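# Move the stickered drive blank to the empty bay and latch it

## Task

Find the drive blank with the sticker, which is latched in the wrong bay. Take it out and put it into the empty bay, the right way up, and latch it there. Do not force anything: a broken latch fails the task, and so does any blank dropping far. Every other blank must end up latched in its own bay.

## Robot and tools

Robot: two arms, left_arm and right_arm, on a table. A two-camera stand is fixed to the floor behind them. Scene frame: the origin is at table-top height, midway between the nominal bases. +z is up, +x points out over the table, and left_arm sits on the +y side. The arm names do not match the sides of the images. Calibrated bases: left_arm at (-0.037, +0.239, 0) m, quat_wxyz (+1.000, 0, 0, +0.008). right_arm at (+0.053, -0.317, 0) m, quat_wxyz (+1.000, 0, 0, -0.025).

Frames: each arm reports its hand pose, velocities, targets and wrist-camera pose in its own base frame. The table and fixed cameras use the scene frame. Motion offsets in a call run along the axes of that arm's current Hand target. A gripper's fingers point along its +z and open and close along its y. end_effector_position is the spot between the finger pads, about 1 cm short of the tips. Reported positions can be a few cm off, worse at long reach.

Row format, shared by execute_actions and move: one flat list of 14 numbers, each in [-1, 1]. The first 7 are left_arm: dx, dy, dz, rx, ry, rz, opening. The next 7 are the same for right_arm. Always send all 14, even if only one arm moves. dx..rz are offsets, not poses. They count from the arm's Hand target at the start of the action or move. A scale of 1.0 means 0.6 m or 180 degrees. rx, ry, rz form one rotation vector. Opening is absolute: +1 is fully open (0.094 m) and -1 is shut. Six zeros re-request the arm's current Hand target. The opening number is always a command, so resend the present one to keep a gripper as it is.

execute_actions(actions, cameras): actions is a list of actions. Each action has up to 15 rows, one per 1/30 s control step. A shorter action repeats its last row until 15 steps are done. Every row counts from the pose at the start of its action, not from the row before. Repeating the same offset in a later action moves the arm further. An empty list returns state plus images and shows the scene number and task. cameras is a list of names, ["all"] or []. An unknown name invalidates the call.

move(target, speed, blend, opening_speed, grip_force, blocking, cameras): target is one row or a list of up to 15 rows. All rows count from the same starting Hand targets. The path runs straight, with no avoidance of obstacles or the other arm. It lasts 0.5 to 10 s at most. speed is in m/s, 0.002 to 2.9, default 0.25, and turning is capped at twice that in rad/s. Give one value, or one per target. blend, in m, rounds corners between listed targets; 0 stops at each. opening_speed is the rate on the -1..+1 scale per second, 0.2 or more; use it to close gently. grip_force is newtons per pad, 10 to 50, and stays set; low forces close slowly. blocking=false returns after about 0.5 s while the move continues. The first target's opening is sent at once; later openings apply on arrival, once everything is at rest. The result adds a move: line giving the ending (done, off_target, moving, held, fault) and any limits. limits=paced means a pose was clipped; limits=held means steps were withheld. done means at rest within 10 mm and 2 degrees. Do not route a path close to an arm's own base, because it can flip the shoulder posture.

wait(seconds 0-10, cameras) lets time pass; a running move continues. stop(cameras) brakes a running move. zoom_image(camera cam_left_wrist or cam_right_wrist, region [x0,y0,x1,y1] in pixels, at most 504 by 504) enlarges part of that camera's newest image. finished_scene(scene 1-2) ends the scene for good. The goal must then hold with no robot help.

Results: end_effector_position (m) and end_effector_quat_wxyz come in the arm's base frame. Hand target is the last commanded pose after clipping, and the next offsets count from it. Tool commands shows the gripper commands. grip_measured is the finger opening on the command scale; the last Joint positions entry gives it in metres. Joint torques include the arm's own weight; joints 1-3 wrap at ±28 N m. Joint velocities may be summarized as within noise. Action results also list positions at some steps.

Motion quirks: each step, commanded orientation is clipped to within 40 degrees of the measured one. Friction and weight can leave the gripper short, low or tilted. Check the pose after each move and correct any tilt. A further command, even all zeros, asks for the target again. If the gripper still falls short, send the missing distance. Tiny moves may not happen or may go sideways. An arm blocked by something keeps pushing, so to relieve it, command a target back past the gripper. Faster moves and targets set deeper past contact hit harder.

Gripping: squeeze rises about 1 N per 0.001 below the first-touch reading, then jumps to the force limit near 20 N. Pads give about 50-64 N at full force. To release, command an opening well above grip_measured.

Cameras: cam_left_wrist and cam_right_wrist, each 896x504. Their poses come from joint readings and can lag while an arm moves. Joint ranges (rad): waist -2.618..3.054, shoulder 0..3.142, elbow 0..3.142 (straight at 2.901), wrist pitch ±1.571, wrist yaw ±1.571, wrist roll ±2.094.

Avoid: any contact between the arms, including a gripper closing on the other arm's fingers; strain on camera cables; hard hits on fixtures; blanks falling far or leaving the table; forcing latches. Avoid long holding, stretched-out poses or pushing at unreachable targets, since motors heat up. MOTOR HOT shows at 75 °C; at 90 °C the arm folds and goes idle; at 100 °C it collapses. Any arm stop costs time. The scene keeps running while you think.

Each tool is called after "Emit:" as name(argument=value, ...), one argument or row to a line, values as JSON.

## Session

Emit:
execute_actions(
  actions=[],
)

Scene clock: 0.00 s.
left_arm: end_effector_position=(+0.3484, -0.1698, +0.4683) grip_measured=+1.000 end_effector_quat_wxyz=(+0.684, -0.001, +0.670, -0.288) | right_arm: end_effector_position=(+0.2976, +0.2113, +0.4236) grip_measured=+1.000 end_effector_quat_wxyz=(+0.624, -0.152, +0.721, +0.261)
Joint positions: left_arm=[-0.499 1.125 1.255 -0.026 -0.102 -0.39 0.094] | right_arm=[0.63 1.045 1.225 -0.264 0.026 0.191 0.094]
Joint velocities: within noise
Joint torques (N m): no reading
Heat: left arm: 42 °C; right arm: 43 °C.
Hand target: left_arm +0.3442, -0.1675, +0.4822; +0.696, -0.002, +0.656, -0.294 | right_arm +0.2954, +0.2097, +0.4347; +0.634, -0.149, +0.711, +0.266
Tool commands: left_gripper/opening=+1.0 right_gripper/opening=+1.0

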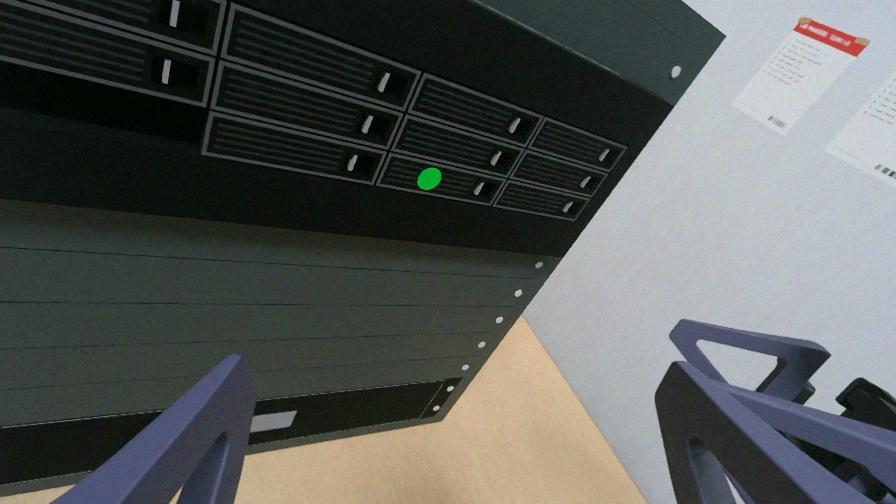

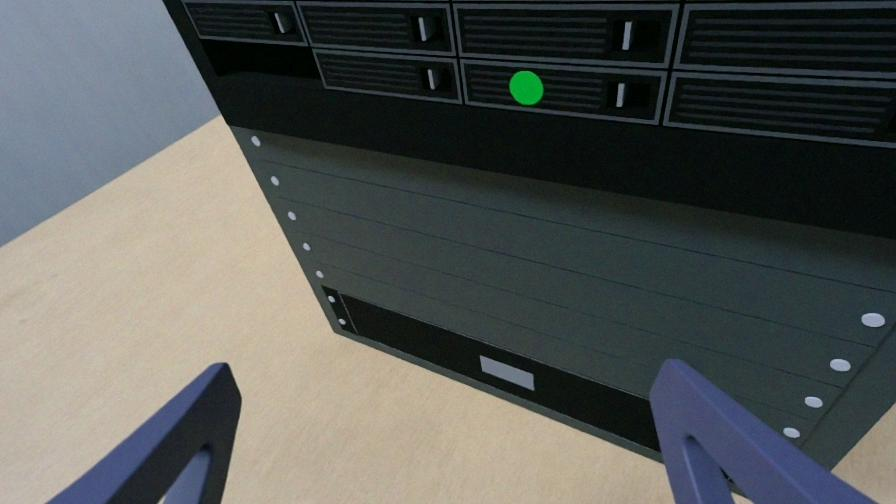

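Emit:
zoom_image(
  camera="cam_right_wrist",
  region=[420, 0, 720, 150],
)

Emit:
zoom_image(
  camera="cam_left_wrist",
  region=[330, 60, 650, 260],
)

Emit:
zoom_image(
  camera="cam_right_wrist",
  region=[160, 0, 460, 150],
)

Scaled by 1.680.

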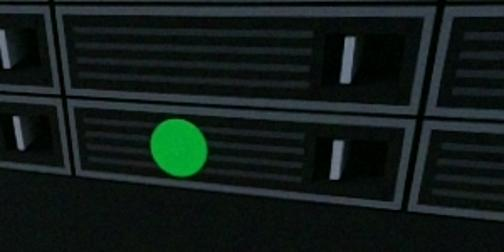

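Scaled by 1.575.

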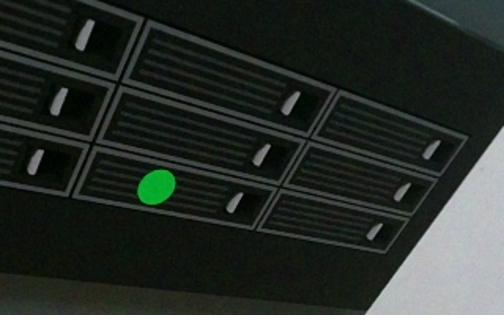

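Scaled by 1.680.

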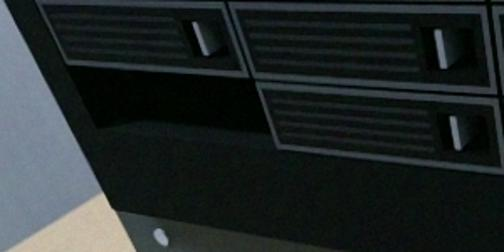

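Emit:
move(
  target=[0,0,0,0,0,0,1,0.017,-0.052,0.133,0.19,-0.035,-0.054,1],
  cameras=["all"],
)

Scene clock: 25.83 s.
left_arm: end_effector_position=(+0.3484, -0.1698, +0.4682) grip_measured=+1.000 end_effector_quat_wxyz=(+0.684, -0.001, +0.670, -0.288) | right_arm: end_effector_position=(+0.3762, +0.2280, +0.3934) grip_measured=+1.000 end_effector_quat_wxyz=(+0.692, -0.016, +0.721, -0.013)
Joint positions: left_arm=[-0.499 1.125 1.255 -0.027 -0.102 -0.39 0.094] | right_arm=[0.844 1.419 1.301 0.056 0.839 0.005 0.094]
Joint torques (N m): left_arm=[0.27 -3.54 7.02 2.4 0 0.01] | right_arm=[0.92 -4.85 11.79 1.66 0.13 0.06]
Heat: left arm: 44 °C; right arm: 44 °C.
Hand target: left_arm +0.3442, -0.1675, +0.4821; +0.696, -0.002, +0.656, -0.294 | right_arm +0.3766, +0.2308, +0.4145; +0.707, -0.001, +0.707, -0.001
Off the commanded pose: left_arm 0.015 m, 2 deg | right_arm 0.021 m, 3 deg.
move: off_target (left_arm, right_arm)
camera_calibration:
cam_left_wrist: T_world_to_cam=[[-0.417319, -0.801946, 0.427466, -0.188832], [-0.635395, -0.0788052, -0.768155, 0.600219], [0.649706, -0.592175, -0.476666, -0.0039363], [0, 0, 0, 1]] pos_world=[0.305131, -0.106464, 0.539904]
cam_right_wrist: T_world_to_cam=[[-0.0288529, -0.997406, 0.0659445, 0.213567], [-0.653453, -0.0311024, -0.756328, 0.583859], [0.756417, -0.0649139, -0.65086, 0.0867582], [0, 0, 0, 1]] pos_world=[0.322061, 0.236805, 0.483973]

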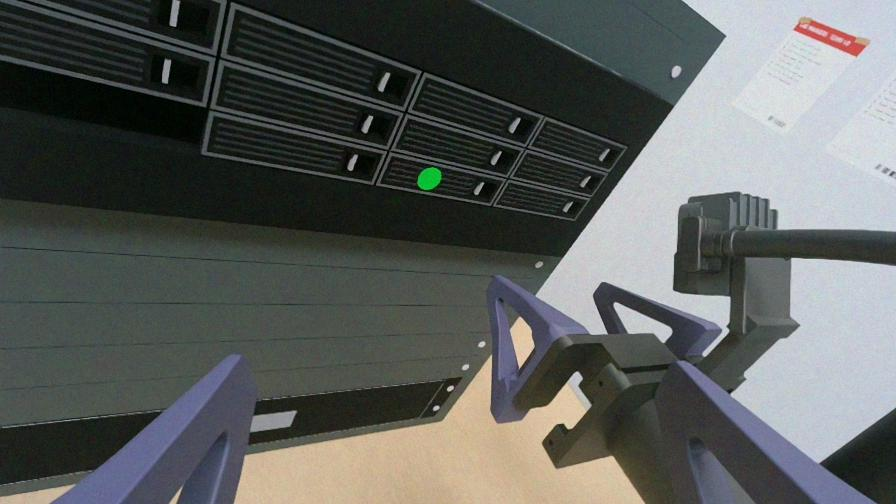

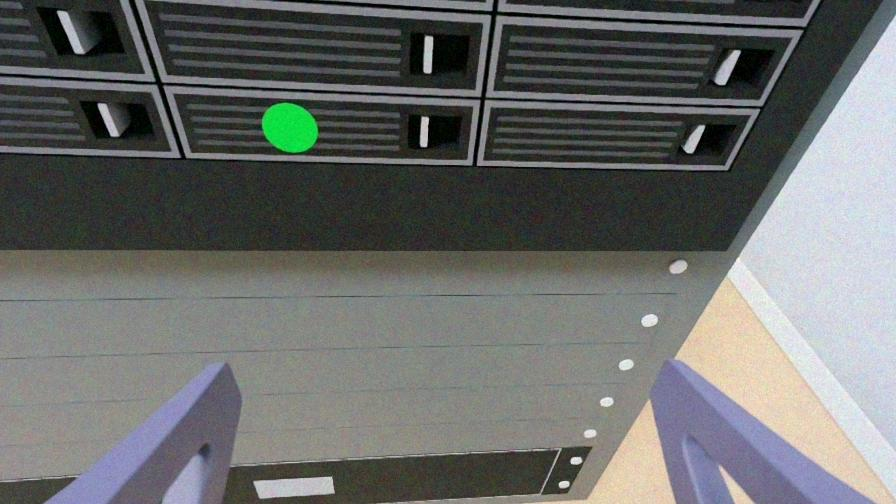

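Emit:
zoom_image(
  camera="cam_right_wrist",
  region=[380, 80, 500, 180],
)

Scaled by 4.200.

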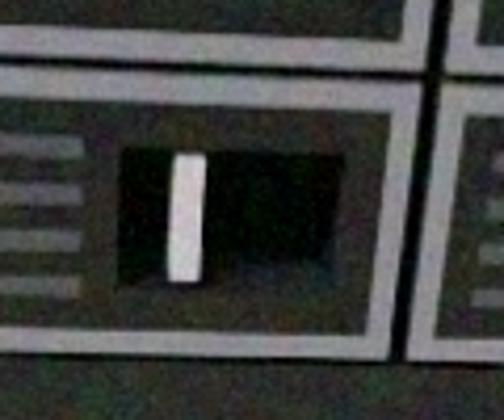

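Emit:
zoom_image(
  camera="cam_right_wrist",
  region=[40, 0, 180, 160],
)

Emit:
zoom_image(
  camera="cam_right_wrist",
  region=[640, 30, 800, 180],
)

Scaled by 3.150.

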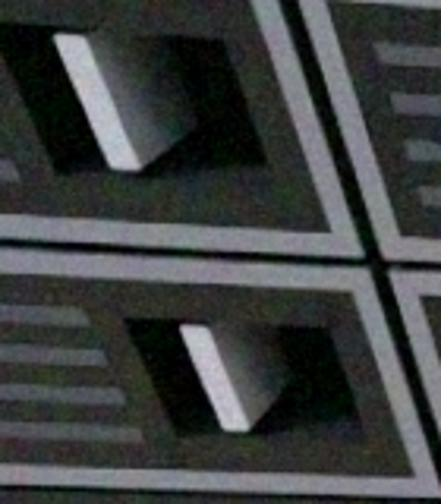

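Scaled by 3.150.

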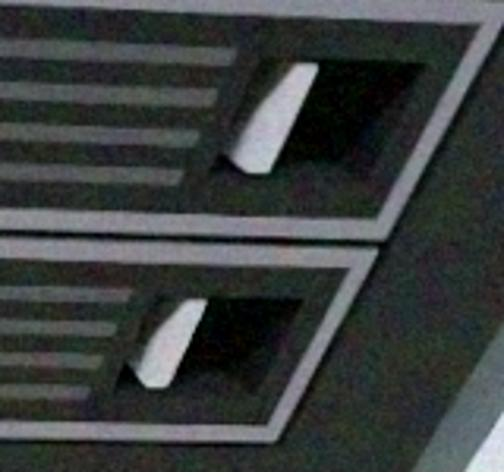

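Emit:
zoom_image(
  camera="cam_left_wrist",
  region=[470, 180, 820, 480],
)

Emit:
zoom_image(
  camera="cam_right_wrist",
  region=[180, 340, 420, 504],
)

Scaled by 1.440.

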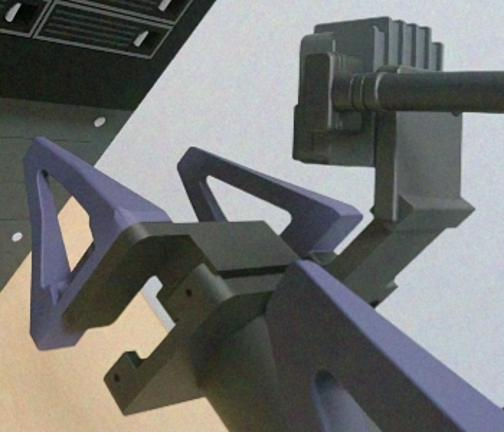

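Scaled by 2.100.

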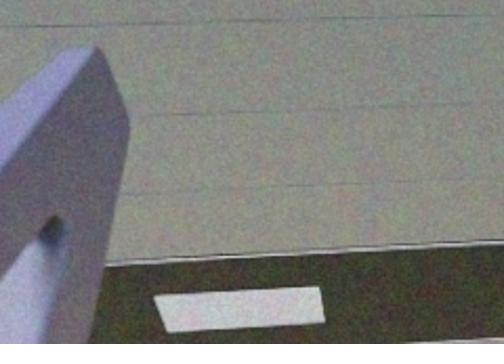

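Emit:
move(
  target=[0,0,0,0,0,0,1,-0.017,0.0125,0.115,0,-0.013,0.013,-0.57],
  cameras=["all"],
  speed=0.15,
)

Emit:
zoom_image(
  camera="cam_right_wrist",
  region=[340, 120, 560, 400],
)

Scene clock: 43.33 s.
left_arm: end_effector_position=(+0.3484, -0.1698, +0.4682) grip_measured=+1.000 end_effector_quat_wxyz=(+0.684, -0.001, +0.670, -0.288) | right_arm: end_effector_position=(+0.4413, +0.2361, +0.4068) grip_measured=-0.568 end_effector_quat_wxyz=(+0.708, +0.004, +0.707, -0.002)
Joint positions: left_arm=[-0.499 1.125 1.255 -0.027 -0.102 -0.39 0.094] | right_arm=[0.726 1.62 1.496 0.126 0.734 0.001 0.02]
Joint torques (N m): left_arm=[0.23 -3.49 7.04 2.38 0.01 -0.01] | right_arm=[-0.36 -6.26 11.6 1.66 -0.15 0.11]
Heat: left arm: 45 °C; right arm: 50 °C.
Hand target: left_arm +0.3442, -0.1675, +0.4821; +0.696, -0.002, +0.656, -0.294 | right_arm +0.4456, +0.2383, +0.4247; +0.721, +0.014, +0.692, +0.014
Off the commanded pose: left_arm 0.015 m, 2 deg | right_arm 0.018 m, 3 deg.
move: off_target (left_arm, right_arm)
camera_calibration:
cam_left_wrist: T_world_to_cam=[[-0.417319, -0.801946, 0.427466, -0.188832], [-0.635395, -0.0788052, -0.768155, 0.600219], [0.649706, -0.592175, -0.476666, -0.0039363], [0, 0, 0, 1]] pos_world=[0.305131, -0.106464, 0.539904]
cam_right_wrist: T_world_to_cam=[[-0.0435791, -0.998834, 0.0207615, 0.247827], [-0.620365, 0.0107656, -0.784239, 0.623683], [0.783102, -0.0470562, -0.620111, 0.0183543], [0, 0, 0, 1]] pos_world=[0.383338, 0.241687, 0.495353]

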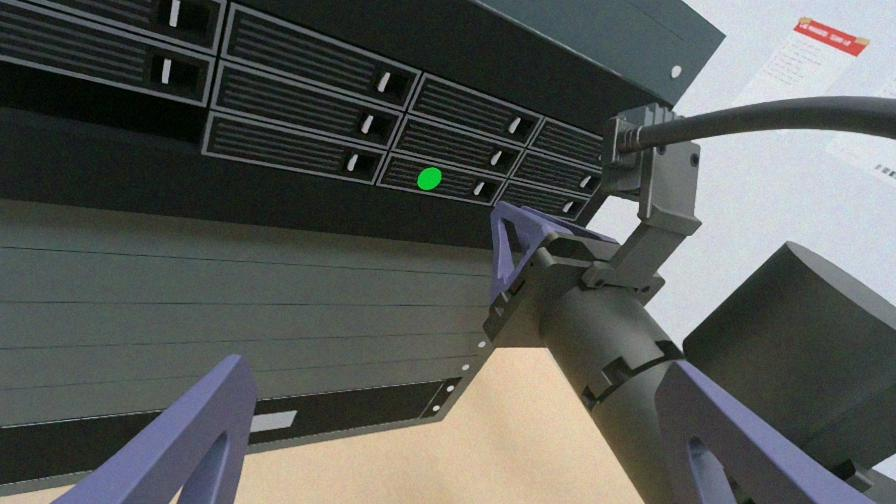

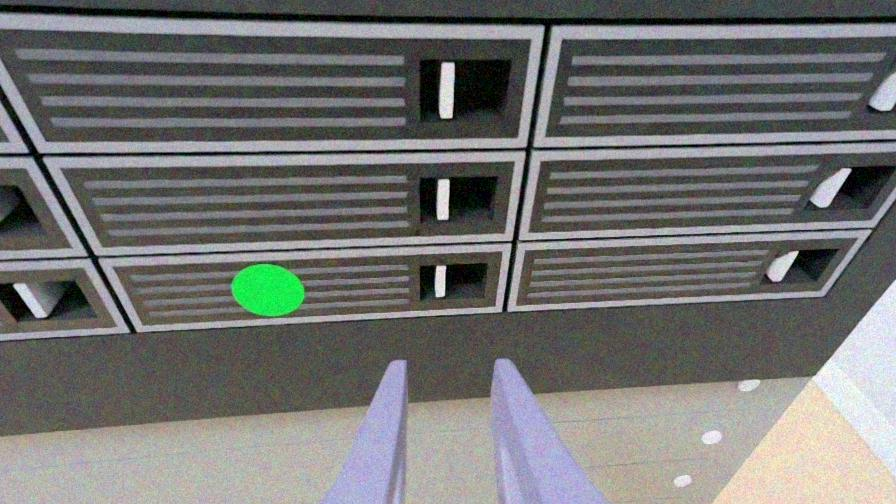

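Scaled by 1.800.

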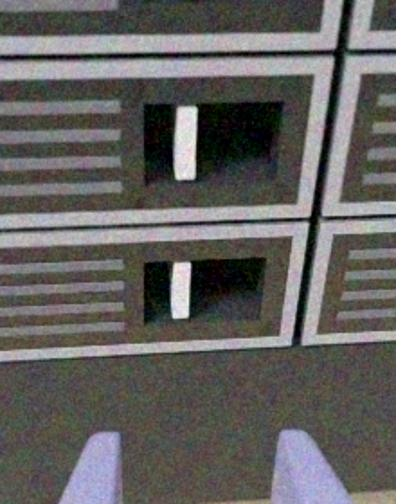

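Emit:
move(
  target=[0,0,0,0,0,0,1,0.0075,0,0.044,0,0,0,-0.87],
  cameras=["cam_right_wrist"],
  speed=0.1,
)

Emit:
zoom_image(
  camera="cam_right_wrist",
  region=[380, 260, 540, 420],
)

Scene clock: 53.63 s.
left_arm: end_effector_position=(+0.3484, -0.1698, +0.4682) grip_measured=+1.000 end_effector_quat_wxyz=(+0.684, -0.001, +0.670, -0.288) | right_arm: end_effector_position=(+0.4679, +0.2363, +0.4039) grip_measured=-0.868 end_effector_quat_wxyz=(+0.708, +0.004, +0.706, -0.002)
Joint positions: left_arm=[-0.499 1.125 1.255 -0.027 -0.102 -0.39 0.094] | right_arm=[0.68 1.698 1.568 0.132 0.689 0.001 0.006]
Joint torques (N m): left_arm=[0.21 -3.62 6.99 2.39 0 0] | right_arm=[-0.32 -6.94 11.66 1.64 -0.13 0.14]
Heat: left arm: 45 °C; right arm: 52 °C.
Hand target: left_arm +0.3442, -0.1675, +0.4821; +0.696, -0.002, +0.656, -0.294 | right_arm +0.4722, +0.2385, +0.4212; +0.721, +0.014, +0.692, +0.014
Off the commanded pose: left_arm 0.015 m, 2 deg | right_arm 0.018 m, 3 deg.
move: off_target (left_arm, right_arm)
camera_calibration:
cam_right_wrist: T_world_to_cam=[[-0.044402, -0.998806, 0.0203569, 0.249678], [-0.619823, 0.011562, -0.784656, 0.637621], [0.783484, -0.047458, -0.619596, -0.00464495], [0, 0, 0, 1]] pos_world=[0.409938, 0.241787, 0.492353]
Images, in order (width x height): cam_right_wrist 896x504.

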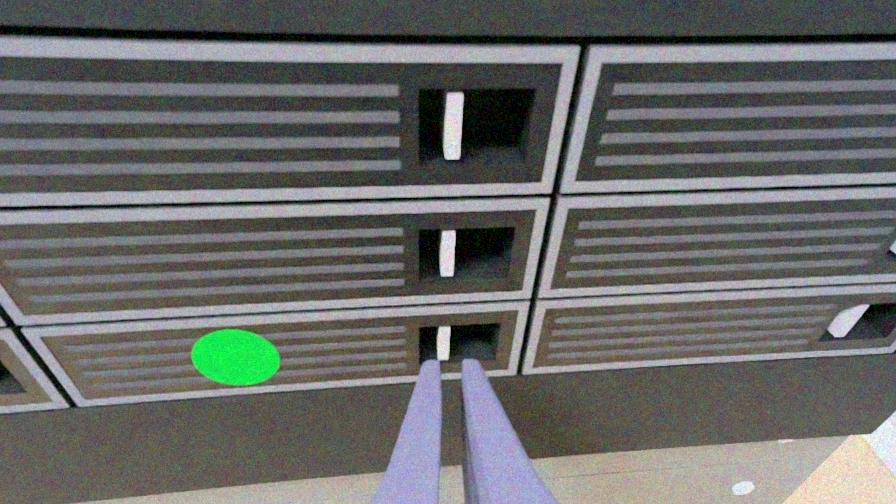

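Scaled by 3.150.

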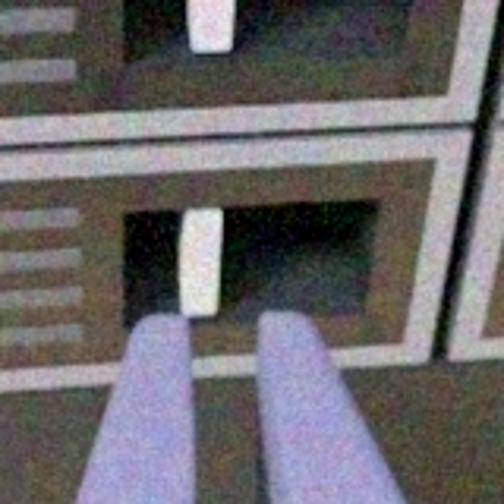

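Emit:
move(
  target=[0,0,0,0,0,0,1,0.0013,0.0005,0.03,0,0,0,-0.87],
  cameras=["cam_right_wrist"],
  speed=0.03,
)

Emit:
zoom_image(
  camera="cam_right_wrist",
  region=[380, 300, 540, 460],
)

Scene clock: 58.17 s.
left_arm: end_effector_position=(+0.3484, -0.1698, +0.4682) grip_measured=+1.000 end_effector_quat_wxyz=(+0.684, -0.001, +0.670, -0.288) | right_arm: end_effector_position=(+0.4825, +0.2380, +0.4080) grip_measured=-0.868 end_effector_quat_wxyz=(+0.711, +0.005, +0.703, +0.001)
Joint positions: left_arm=[-0.499 1.125 1.255 -0.027 -0.102 -0.39 0.094] | right_arm=[0.659 1.746 1.631 0.128 0.664 0.001 0.006]
Joint torques (N m): left_arm=[0.14 -3.6 6.98 2.38 0 0] | right_arm=[-0.96 -6.65 12.03 1.61 -0.19 0.15]
Heat: left arm: 45 °C; right arm: 52 °C.
Hand target: left_arm +0.3442, -0.1675, +0.4821; +0.696, -0.002, +0.656, -0.294 | right_arm +0.4901, +0.2388, +0.4212; +0.721, +0.013, +0.692, +0.014
Off the commanded pose: left_arm 0.015 m, 2 deg | right_arm 0.015 m, 2 deg.
move: off_target (left_arm, right_arm)
camera_calibration:
cam_right_wrist: T_world_to_cam=[[-0.0410833, -0.999064, 0.0135679, 0.253133], [-0.613232, 0.0144917, -0.78977, 0.648094], [0.788834, -0.0407666, -0.613253, -0.0201579], [0, 0, 0, 1]] pos_world=[0.423733, 0.242682, 0.496049]
Images, in order (width x height): cam_right_wrist 896x504.

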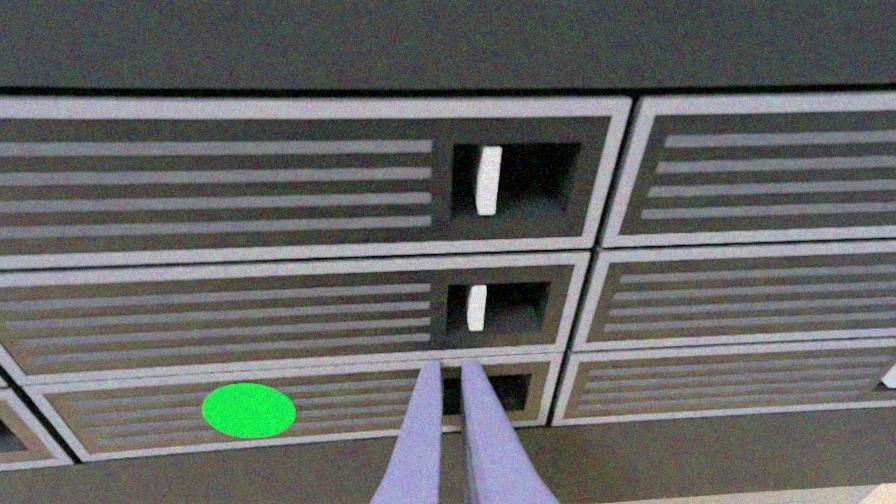

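Scaled by 3.150.

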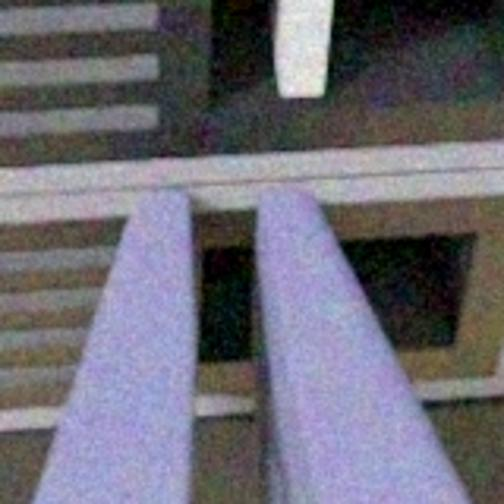

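Emit:
move(
  target=[0,0,0,0,0,0,1,0,0,-0.05,0,0,0,-0.87],
  cameras=["all"],
  speed=0.1,
)

Emit:
zoom_image(
  camera="cam_left_wrist",
  region=[440, 150, 600, 290],
)

Emit:
zoom_image(
  camera="cam_right_wrist",
  region=[380, 260, 540, 420],
)

Scene clock: 64.67 s.
left_arm: end_effector_position=(+0.3484, -0.1698, +0.4682) grip_measured=+1.000 end_effector_quat_wxyz=(+0.684, -0.001, +0.670, -0.288) | right_arm: end_effector_position=(+0.4734, +0.2467, +0.3946) grip_measured=-0.868 end_effector_quat_wxyz=(+0.704, -0.004, +0.711, -0.001)
Joint positions: left_arm=[-0.499 1.125 1.255 -0.027 -0.102 -0.39 0.094] | right_arm=[0.688 1.732 1.584 0.135 0.684 0.001 0.006]
Joint torques (N m): left_arm=[0.27 -3.56 7.02 2.39 -0.01 0] | right_arm=[1.01 -12.34 6.94 1.67 0.09 0.14]
Heat: left arm: 45 °C; right arm: 53 °C.
Hand target: left_arm +0.3442, -0.1675, +0.4821; +0.696, -0.002, +0.656, -0.294 | right_arm +0.4602, +0.2388, +0.4200; +0.721, +0.014, +0.692, +0.014
Off the commanded pose: left_arm 0.015 m, 2 deg | right_arm 0.030 m, 4 deg.
move: off_target (left_arm, right_arm)
camera_calibration:
cam_left_wrist: T_world_to_cam=[[-0.417319, -0.801946, 0.427466, -0.188832], [-0.635395, -0.0788052, -0.768155, 0.600219], [0.649706, -0.592175, -0.476666, -0.0039363], [0, 0, 0, 1]] pos_world=[0.305131, -0.106464, 0.539904]
cam_right_wrist: T_world_to_cam=[[-0.0315115, -0.999032, 0.0306947, 0.250418], [-0.629398, -0.00402262, -0.777072, 0.638962], [0.776444, -0.0438059, -0.628662, -0.00823071], [0, 0, 0, 1]] pos_world=[0.416444, 0.252386, 0.483659]

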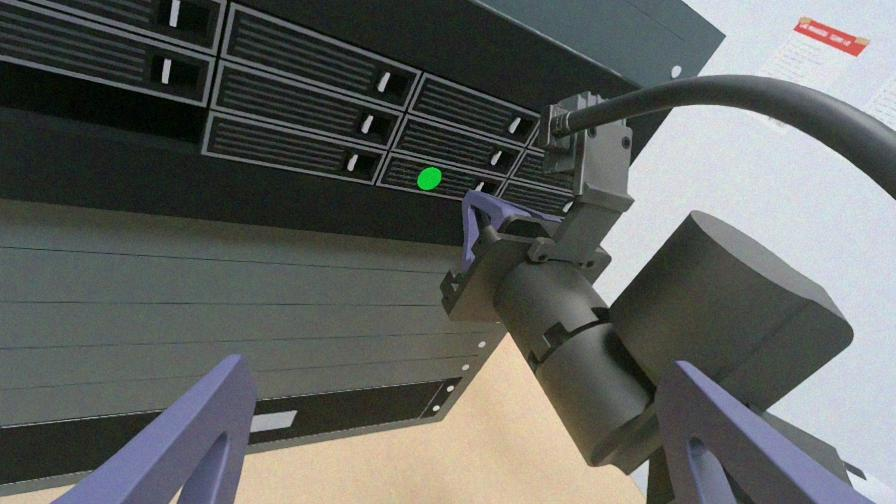

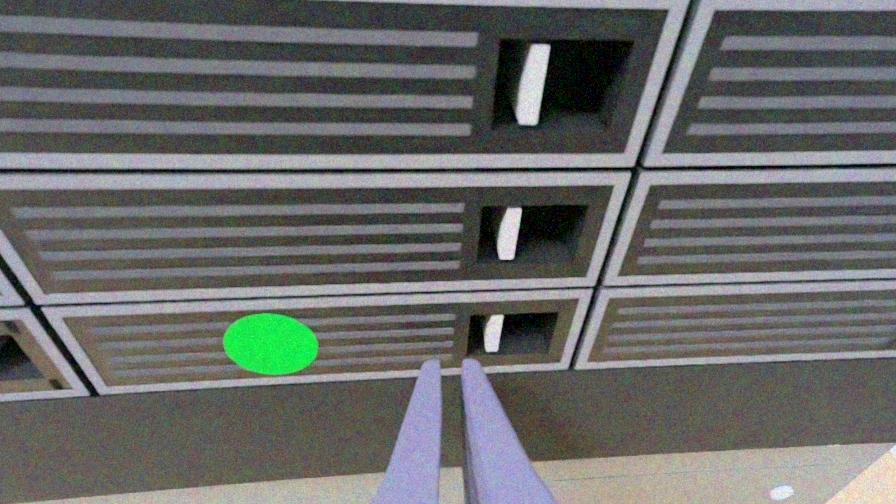

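Scaled by 3.150.

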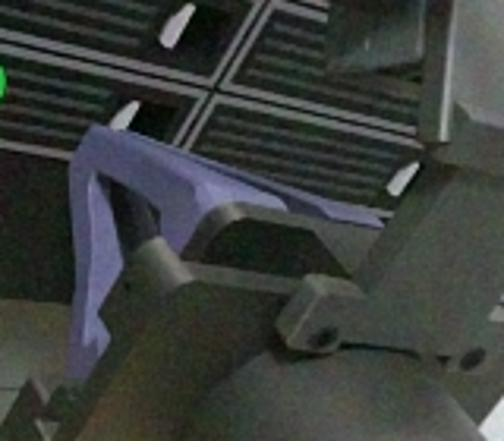

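Scaled by 3.150.

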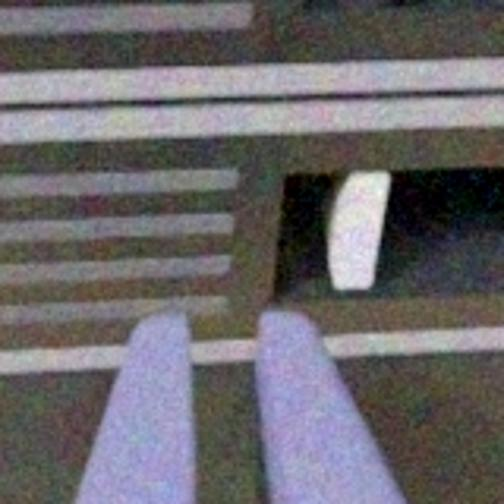

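Emit:
move(
  target=[
    [0,0,0,0,0,0,1,0,-0.006,-0.01,0,0,0,-0.87],
    [0,0,0,0,0,0,1,-0.002,0,0.015,0,0,0,-0.87],
  ],
  cameras=["cam_right_wrist"],
  speed=0.1,
)

Emit:
zoom_image(
  camera="cam_right_wrist",
  region=[380, 260, 540, 420],
)

Scene clock: 68.77 s.
left_arm: end_effector_position=(+0.3484, -0.1698, +0.4682) grip_measured=+1.000 end_effector_quat_wxyz=(+0.684, -0.001, +0.670, -0.288) | right_arm: end_effector_position=(+0.4679, +0.2419, +0.3953) grip_measured=-0.868 end_effector_quat_wxyz=(+0.704, -0.003, +0.710, -0.002)
Joint positions: left_arm=[-0.499 1.125 1.255 -0.027 -0.102 -0.39 0.094] | right_arm=[0.688 1.705 1.554 0.139 0.686 0.001 0.006]
Joint torques (N m): left_arm=[0.25 -3.56 7.09 2.37 0.02 0.02] | right_arm=[-0.51 -8.38 11.97 1.6 -0.07 0.13]
Heat: left arm: 45 °C; right arm: 52 °C.
Hand target: left_arm +0.3442, -0.1675, +0.4821; +0.696, -0.002, +0.656, -0.294 | right_arm +0.4691, +0.2388, +0.4215; +0.721, +0.014, +0.692, +0.014
Off the commanded pose: left_arm 0.015 m, 2 deg | right_arm 0.026 m, 4 deg.
move: off_target (left_arm, right_arm)
camera_calibration:
cam_right_wrist: T_world_to_cam=[[-0.0338094, -0.99898, 0.0299366, 0.246728], [-0.628667, -0.00202811, -0.777672, 0.635521], [0.77694, -0.0451127, -0.627957, -0.00395254], [0, 0, 0, 1]] pos_world=[0.410943, 0.247587, 0.484359]
Images, in order (width x height): cam_right_wrist 896x504.

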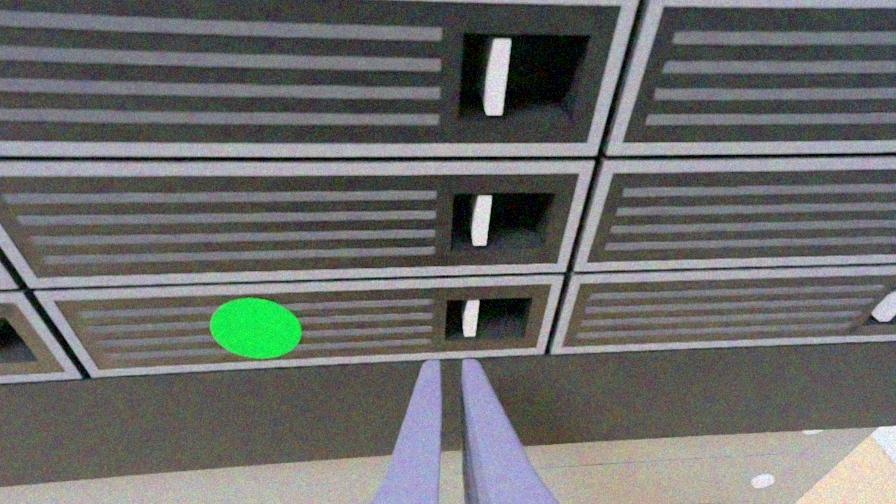

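Scaled by 3.150.

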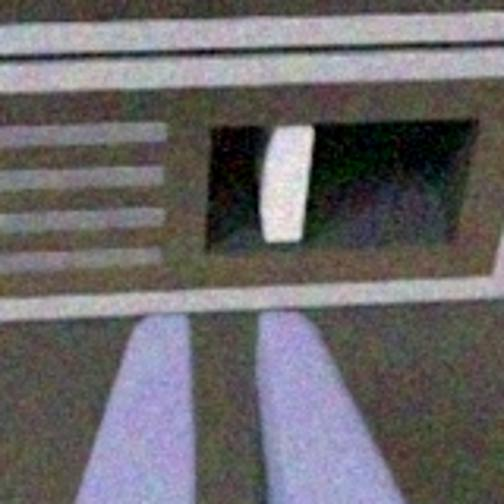

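Emit:
move(
  target=[0,0,0,0,0,0,1,-0.014,-0.0085,0,0,0,0,-0.87],
  cameras=["cam_right_wrist"],
  speed=0.1,
)

Emit:
zoom_image(
  camera="cam_right_wrist",
  region=[380, 260, 540, 420],
)

Scene clock: 73.20 s.
left_arm: end_effector_position=(+0.3484, -0.1698, +0.4682) grip_measured=+1.000 end_effector_quat_wxyz=(+0.684, -0.001, +0.670, -0.288) | right_arm: end_effector_position=(+0.4698, +0.2371, +0.4053) grip_measured=-0.868 end_effector_quat_wxyz=(+0.708, +0.003, +0.707, -0.001)
Joint positions: left_arm=[-0.499 1.125 1.255 -0.027 -0.102 -0.39 0.094] | right_arm=[0.678 1.705 1.583 0.123 0.683 0.001 0.006]
Joint torques (N m): left_arm=[0.24 -3.55 7.02 2.39 0.01 0.01] | right_arm=[-0.54 -8.95 11.58 1.45 -0.14 0.14]
Heat: left arm: 46 °C; right arm: 52 °C.
Hand target: left_arm +0.3442, -0.1675, +0.4821; +0.696, -0.002, +0.656, -0.294 | right_arm +0.4688, +0.2334, +0.4296; +0.721, +0.013, +0.693, +0.014
Off the commanded pose: left_arm 0.015 m, 2 deg | right_arm 0.025 m, 3 deg.
move: off_target (left_arm, right_arm)
camera_calibration:
cam_right_wrist: T_world_to_cam=[[-0.0412632, -0.998926, 0.0210992, 0.248805], [-0.620574, 0.00907276, -0.784096, 0.640588], [0.783062, -0.0454479, -0.620281, -0.00528648], [0, 0, 0, 1]] pos_world=[0.411938, 0.242486, 0.493754]
Images, in order (width x height): cam_right_wrist 896x504.

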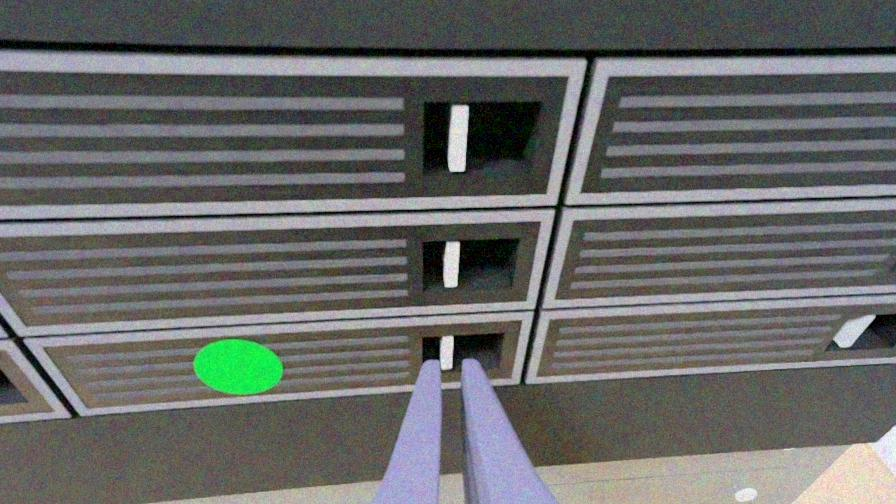

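Scaled by 3.150.

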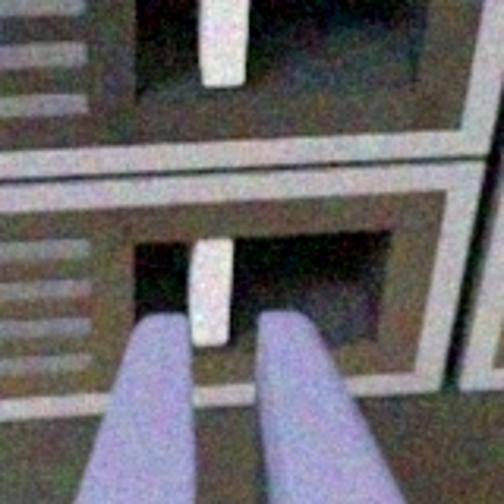

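Emit:
move(
  target=[0,0,0,0,0,0,1,0.001,0,0.014,0,0,0,-0.87],
  cameras=["cam_right_wrist"],
  speed=0.05,
)

Emit:
zoom_image(
  camera="cam_right_wrist",
  region=[380, 300, 540, 460],
)

Scene clock: 77.93 s.
left_arm: end_effector_position=(+0.3484, -0.1698, +0.4682) grip_measured=+1.000 end_effector_quat_wxyz=(+0.684, -0.001, +0.670, -0.288) | right_arm: end_effector_position=(+0.4722, +0.2320, +0.4192) grip_measured=-0.868 end_effector_quat_wxyz=(+0.715, +0.009, +0.699, +0.004)
Joint positions: left_arm=[-0.499 1.125 1.255 -0.027 -0.102 -0.39 0.094] | right_arm=[0.664 1.705 1.615 0.119 0.67 0.001 0.006]
Joint torques (N m): left_arm=[0.25 -3.58 7.02 2.39 0 0.01] | right_arm=[-0.5 -6.69 11.49 1.44 -0.18 0.15]
Heat: left arm: 46 °C; right arm: 52 °C.
Hand target: left_arm +0.3442, -0.1675, +0.4821; +0.696, -0.002, +0.656, -0.294 | right_arm +0.4772, +0.2334, +0.4294; +0.721, +0.013, +0.693, +0.014
Off the commanded pose: left_arm 0.015 m, 2 deg | right_arm 0.011 m, 2 deg.
move: off_target (left_arm, right_arm)
camera_calibration:
cam_right_wrist: T_world_to_cam=[[-0.0422887, -0.9991, 0.0033016, 0.251534], [-0.603452, 0.0229082, -0.79707, 0.647144], [0.796277, -0.0356994, -0.603878, -0.014152], [0, 0, 0, 1]] pos_world=[0.412426, 0.235977, 0.506443]
Images, in order (width x height): cam_right_wrist 896x504.

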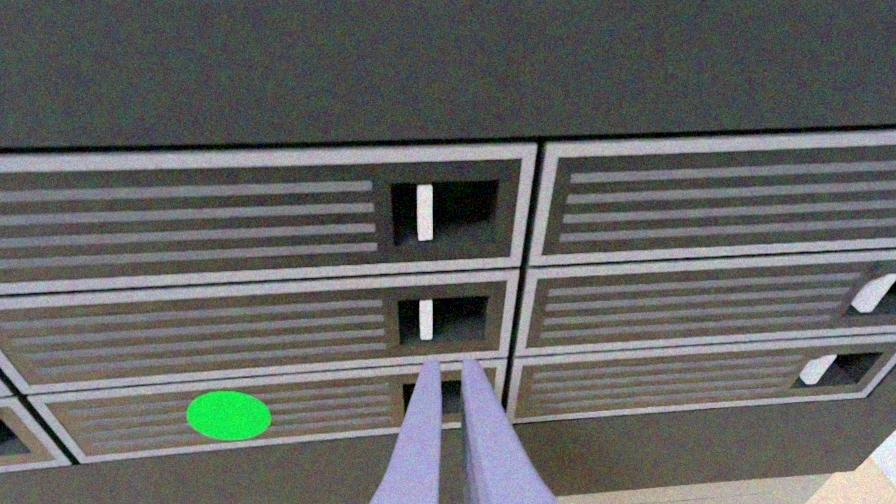

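Scaled by 3.150.

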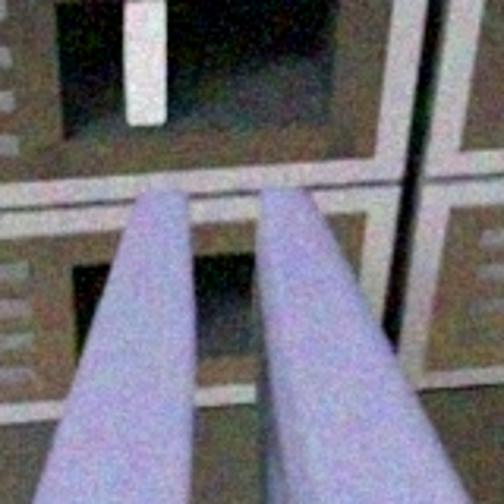

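Emit:
move(
  target=[
    [0,0,0,0,0,0,1,0.0133,0.0095,-0.1,0,0,0,-0.87],
    [0,0,0,0,0,0,1,0.0133,0.0095,-0.009,0,0,0,-0.87],
  ],
  cameras=["cam_right_wrist"],
  speed=0.1,
)

Emit:
zoom_image(
  camera="cam_right_wrist",
  region=[380, 260, 540, 420],
)

Scene clock: 86.13 s.
left_arm: end_effector_position=(+0.3484, -0.1698, +0.4682) grip_measured=+1.000 end_effector_quat_wxyz=(+0.684, -0.001, +0.670, -0.288) | right_arm: end_effector_position=(+0.4682, +0.2375, +0.4079) grip_measured=-0.868 end_effector_quat_wxyz=(+0.713, +0.008, +0.701, +0.002)
Joint positions: left_arm=[-0.499 1.125 1.255 -0.027 -0.102 -0.39 0.094] | right_arm=[0.682 1.702 1.574 0.148 0.691 0.001 0.006]
Joint torques (N m): left_arm=[0.25 -3.49 7.02 2.4 -0.01 0] | right_arm=[-0.32 -7.02 11.62 1.47 -0.11 0.13]
Heat: left arm: 46 °C; right arm: 53 °C.
Hand target: left_arm +0.3442, -0.1675, +0.4821; +0.696, -0.002, +0.656, -0.294 | right_arm +0.4721, +0.2394, +0.4214; +0.721, +0.014, +0.693, +0.014
Off the commanded pose: left_arm 0.015 m, 2 deg | right_arm 0.014 m, 2 deg.
move: off_target (left_arm, right_arm)
camera_calibration:
cam_right_wrist: T_world_to_cam=[[-0.0445893, -0.99897, 0.0084219, 0.255896], [-0.608855, 0.0204908, -0.793017, 0.637135], [0.792027, -0.0404878, -0.609142, -0.0122428], [0, 0, 0, 1]] pos_world=[0.40903, 0.242081, 0.495646]
Images, in order (width x height): cam_right_wrist 896x504.

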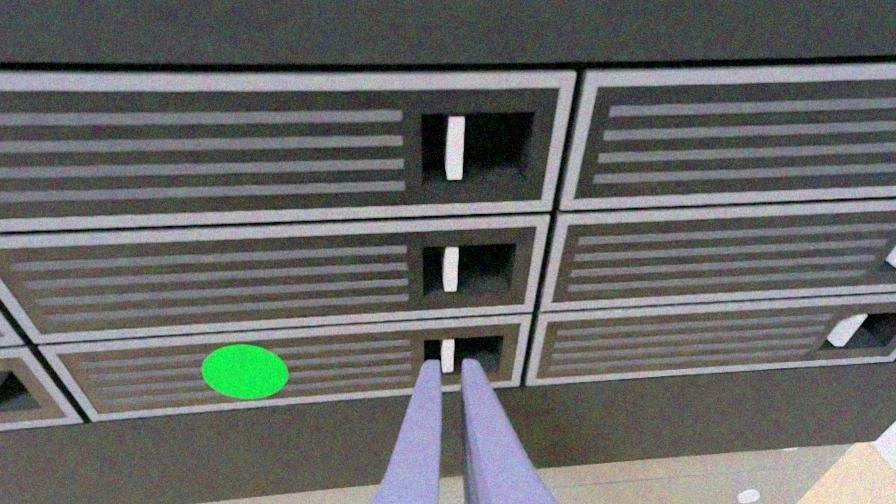

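Scaled by 3.150.

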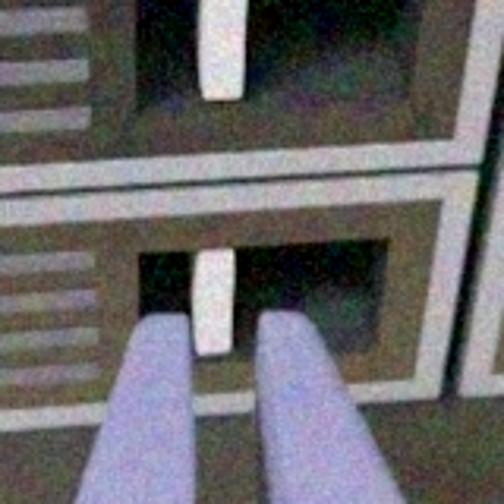

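Emit:
move(
  target=[
    [0,0,0,0,0,0,1,0.006,0,-0.09,0,0,0,-0.87],
    [0,0,0,0,0,0,1,0.007,-0.001,0.017,0,0,0,-0.87],
  ],
  cameras=["cam_right_wrist"],
  speed=0.1,
)

Emit:
zoom_image(
  camera="cam_right_wrist",
  region=[380, 280, 540, 440],
)

Scene clock: 90.50 s.
left_arm: end_effector_position=(+0.3484, -0.1698, +0.4682) grip_measured=+1.000 end_effector_quat_wxyz=(+0.684, -0.001, +0.670, -0.288) | right_arm: end_effector_position=(+0.4781, +0.2375, +0.4053) grip_measured=-0.868 end_effector_quat_wxyz=(+0.714, +0.008, +0.700, +0.003)
Joint positions: left_arm=[-0.499 1.125 1.255 -0.027 -0.102 -0.39 0.094] | right_arm=[0.666 1.73 1.593 0.161 0.673 0.001 0.006]
Joint torques (N m): left_arm=[0.27 -3.55 7.04 2.39 0.01 -0.01] | right_arm=[-0.42 -7.2 11.66 1.45 -0.16 0.15]
Heat: left arm: 46 °C; right arm: 53 °C.
Hand target: left_arm +0.3442, -0.1675, +0.4821; +0.696, -0.002, +0.656, -0.294 | right_arm +0.4824, +0.2390, +0.4178; +0.721, +0.014, +0.692, +0.014
Off the commanded pose: left_arm 0.015 m, 2 deg | right_arm 0.013 m, 2 deg.
move: off_target (left_arm, right_arm)
camera_calibration:
cam_right_wrist: T_world_to_cam=[[-0.0434567, -0.999034, 0.00651854, 0.256625], [-0.6066, 0.0212009, -0.794725, 0.640488], [0.793819, -0.0384903, -0.606935, -0.0238806], [0, 0, 0, 1]] pos_world=[0.418629, 0.241879, 0.492845]
Images, in order (width x height): cam_right_wrist 896x504.

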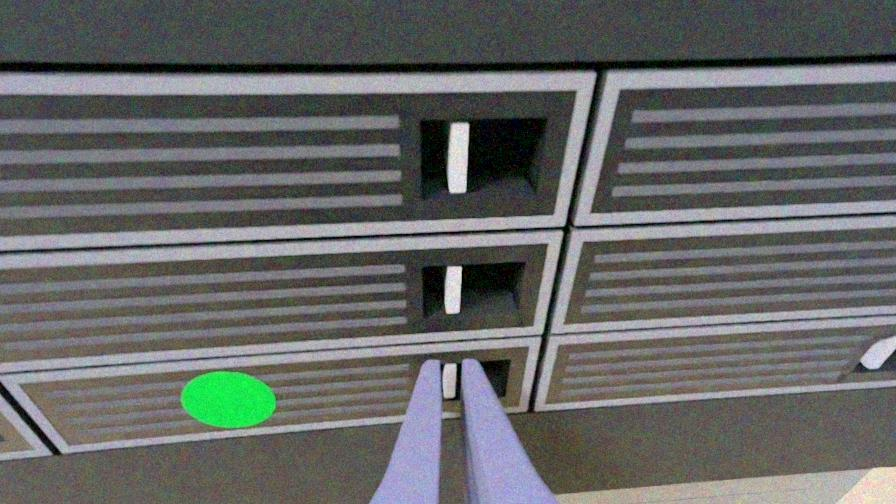

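Scaled by 3.150.

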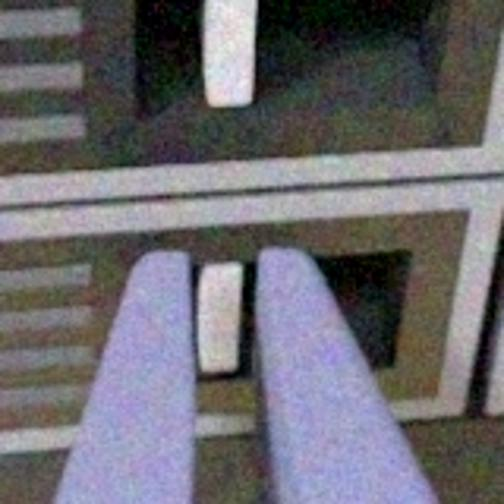

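Emit:
move(
  target=[
    [0,0,0,0,0,0,1,0.008,0,-0.08,0,0,0,-0.87],
    [0,0,0,0,0,0,1,0.0085,0,0.004,0,0,0,-0.87],
  ],
  cameras=["cam_right_wrist"],
  speed=0.1,
)

Emit:
zoom_image(
  camera="cam_right_wrist",
  region=[380, 280, 540, 440],
)

Scene clock: 98.17 s.
left_arm: end_effector_position=(+0.3484, -0.1698, +0.4682) grip_measured=+1.000 end_effector_quat_wxyz=(+0.684, -0.001, +0.670, -0.288) | right_arm: end_effector_position=(+0.4810, +0.2364, +0.4003) grip_measured=-0.868 end_effector_quat_wxyz=(+0.714, +0.009, +0.701, +0.002)
Joint positions: left_arm=[-0.499 1.125 1.255 -0.027 -0.102 -0.39 0.094] | right_arm=[0.66 1.735 1.58 0.178 0.67 0.001 0.006]
Joint torques (N m): left_arm=[0.21 -3.56 7.05 2.41 0.01 0] | right_arm=[-0.25 -7.2 11.67 1.46 -0.13 0.14]
Heat: left arm: 46 °C; right arm: 54 °C.
Hand target: left_arm +0.3442, -0.1675, +0.4821; +0.696, -0.002, +0.656, -0.294 | right_arm +0.4851, +0.2391, +0.4127; +0.721, +0.014, +0.692, +0.014
Off the commanded pose: left_arm 0.015 m, 2 deg | right_arm 0.013 m, 2 deg.
move: off_target (left_arm, right_arm)
camera_calibration:
cam_right_wrist: T_world_to_cam=[[-0.0457252, -0.998929, 0.00703207, 0.256472], [-0.606964, 0.0221909, -0.794419, 0.638122], [0.793413, -0.0405932, -0.607329, -0.0284652], [0, 0, 0, 1]] pos_world=[0.421629, 0.240881, 0.487845]
Images, in order (width x height): cam_right_wrist 896x504.

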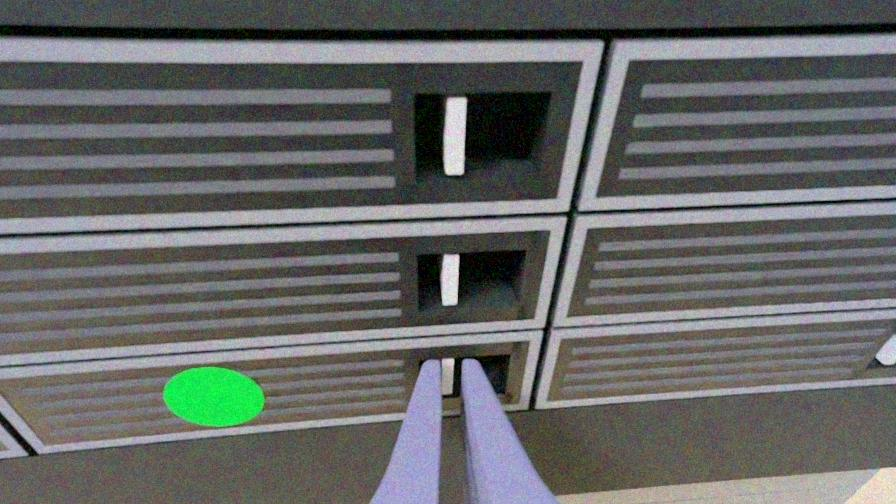

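Scaled by 3.150.

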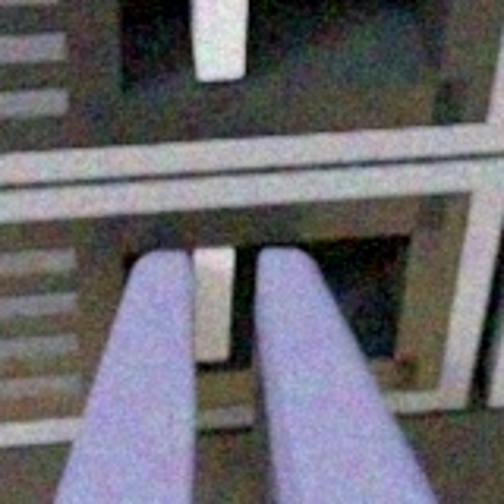

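Emit:
move(
  target=[0,0,0,0,0,0,1,0.001,0,0.014,0,0,0,-0.87],
  cameras=["cam_right_wrist"],
  speed=0.05,
)

Emit:
zoom_image(
  camera="cam_right_wrist",
  region=[380, 280, 540, 440],
)

Scene clock: 103.30 s.
left_arm: end_effector_position=(+0.3484, -0.1698, +0.4682) grip_measured=+1.000 end_effector_quat_wxyz=(+0.684, -0.001, +0.670, -0.288) | right_arm: end_effector_position=(+0.4843, +0.2342, +0.4007) grip_measured=-0.868 end_effector_quat_wxyz=(+0.711, +0.011, +0.703, -0.004)
Joint positions: left_arm=[-0.499 1.125 1.255 -0.027 -0.102 -0.39 0.094] | right_arm=[0.654 1.746 1.602 0.158 0.675 0.001 0.006]
Joint torques (N m): left_arm=[0.35 -3.54 6.98 2.4 0.01 0.01] | right_arm=[-0.87 -6.16 12.26 1.59 -0.32 0.15]
Heat: left arm: 46 °C; right arm: 54 °C.
Hand target: left_arm +0.3442, -0.1675, +0.4821; +0.696, -0.002, +0.656, -0.294 | right_arm +0.4935, +0.2392, +0.4124; +0.721, +0.014, +0.692, +0.014
Off the commanded pose: left_arm 0.015 m, 2 deg | right_arm 0.016 m, 3 deg.
move: off_target (left_arm, right_arm)
camera_calibration:
cam_right_wrist: T_world_to_cam=[[-0.0571052, -0.998285, 0.0128796, 0.257386], [-0.612519, 0.0248449, -0.790066, 0.640754], [0.788391, -0.0530058, -0.612887, -0.0232903], [0, 0, 0, 1]] pos_world=[0.425534, 0.239791, 0.488649]
Images, in order (width x height): cam_right_wrist 896x504.

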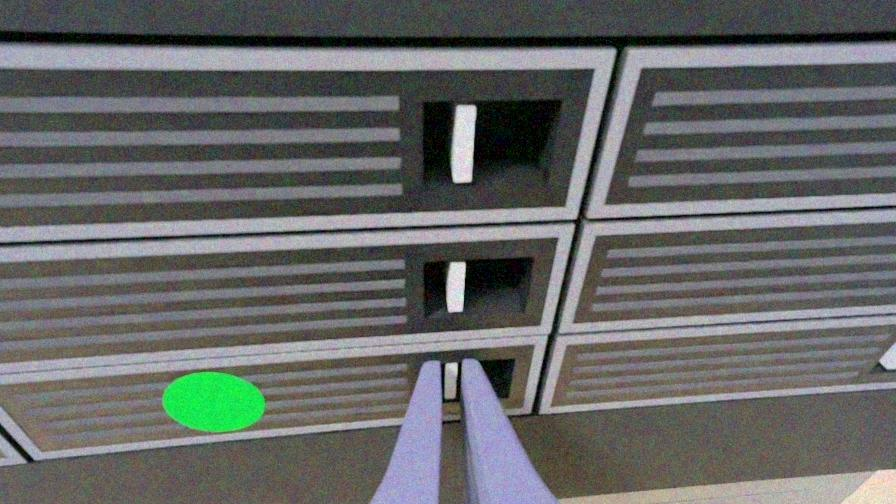

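Scaled by 3.150.

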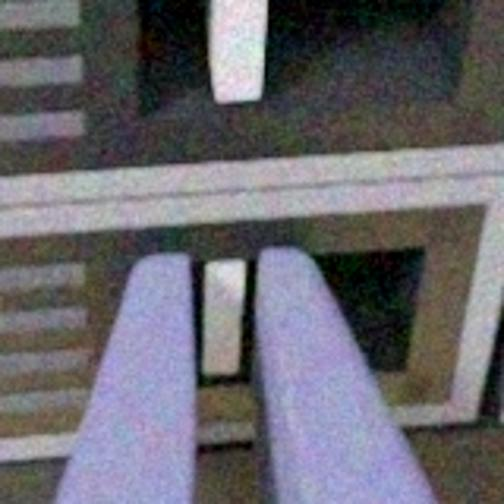

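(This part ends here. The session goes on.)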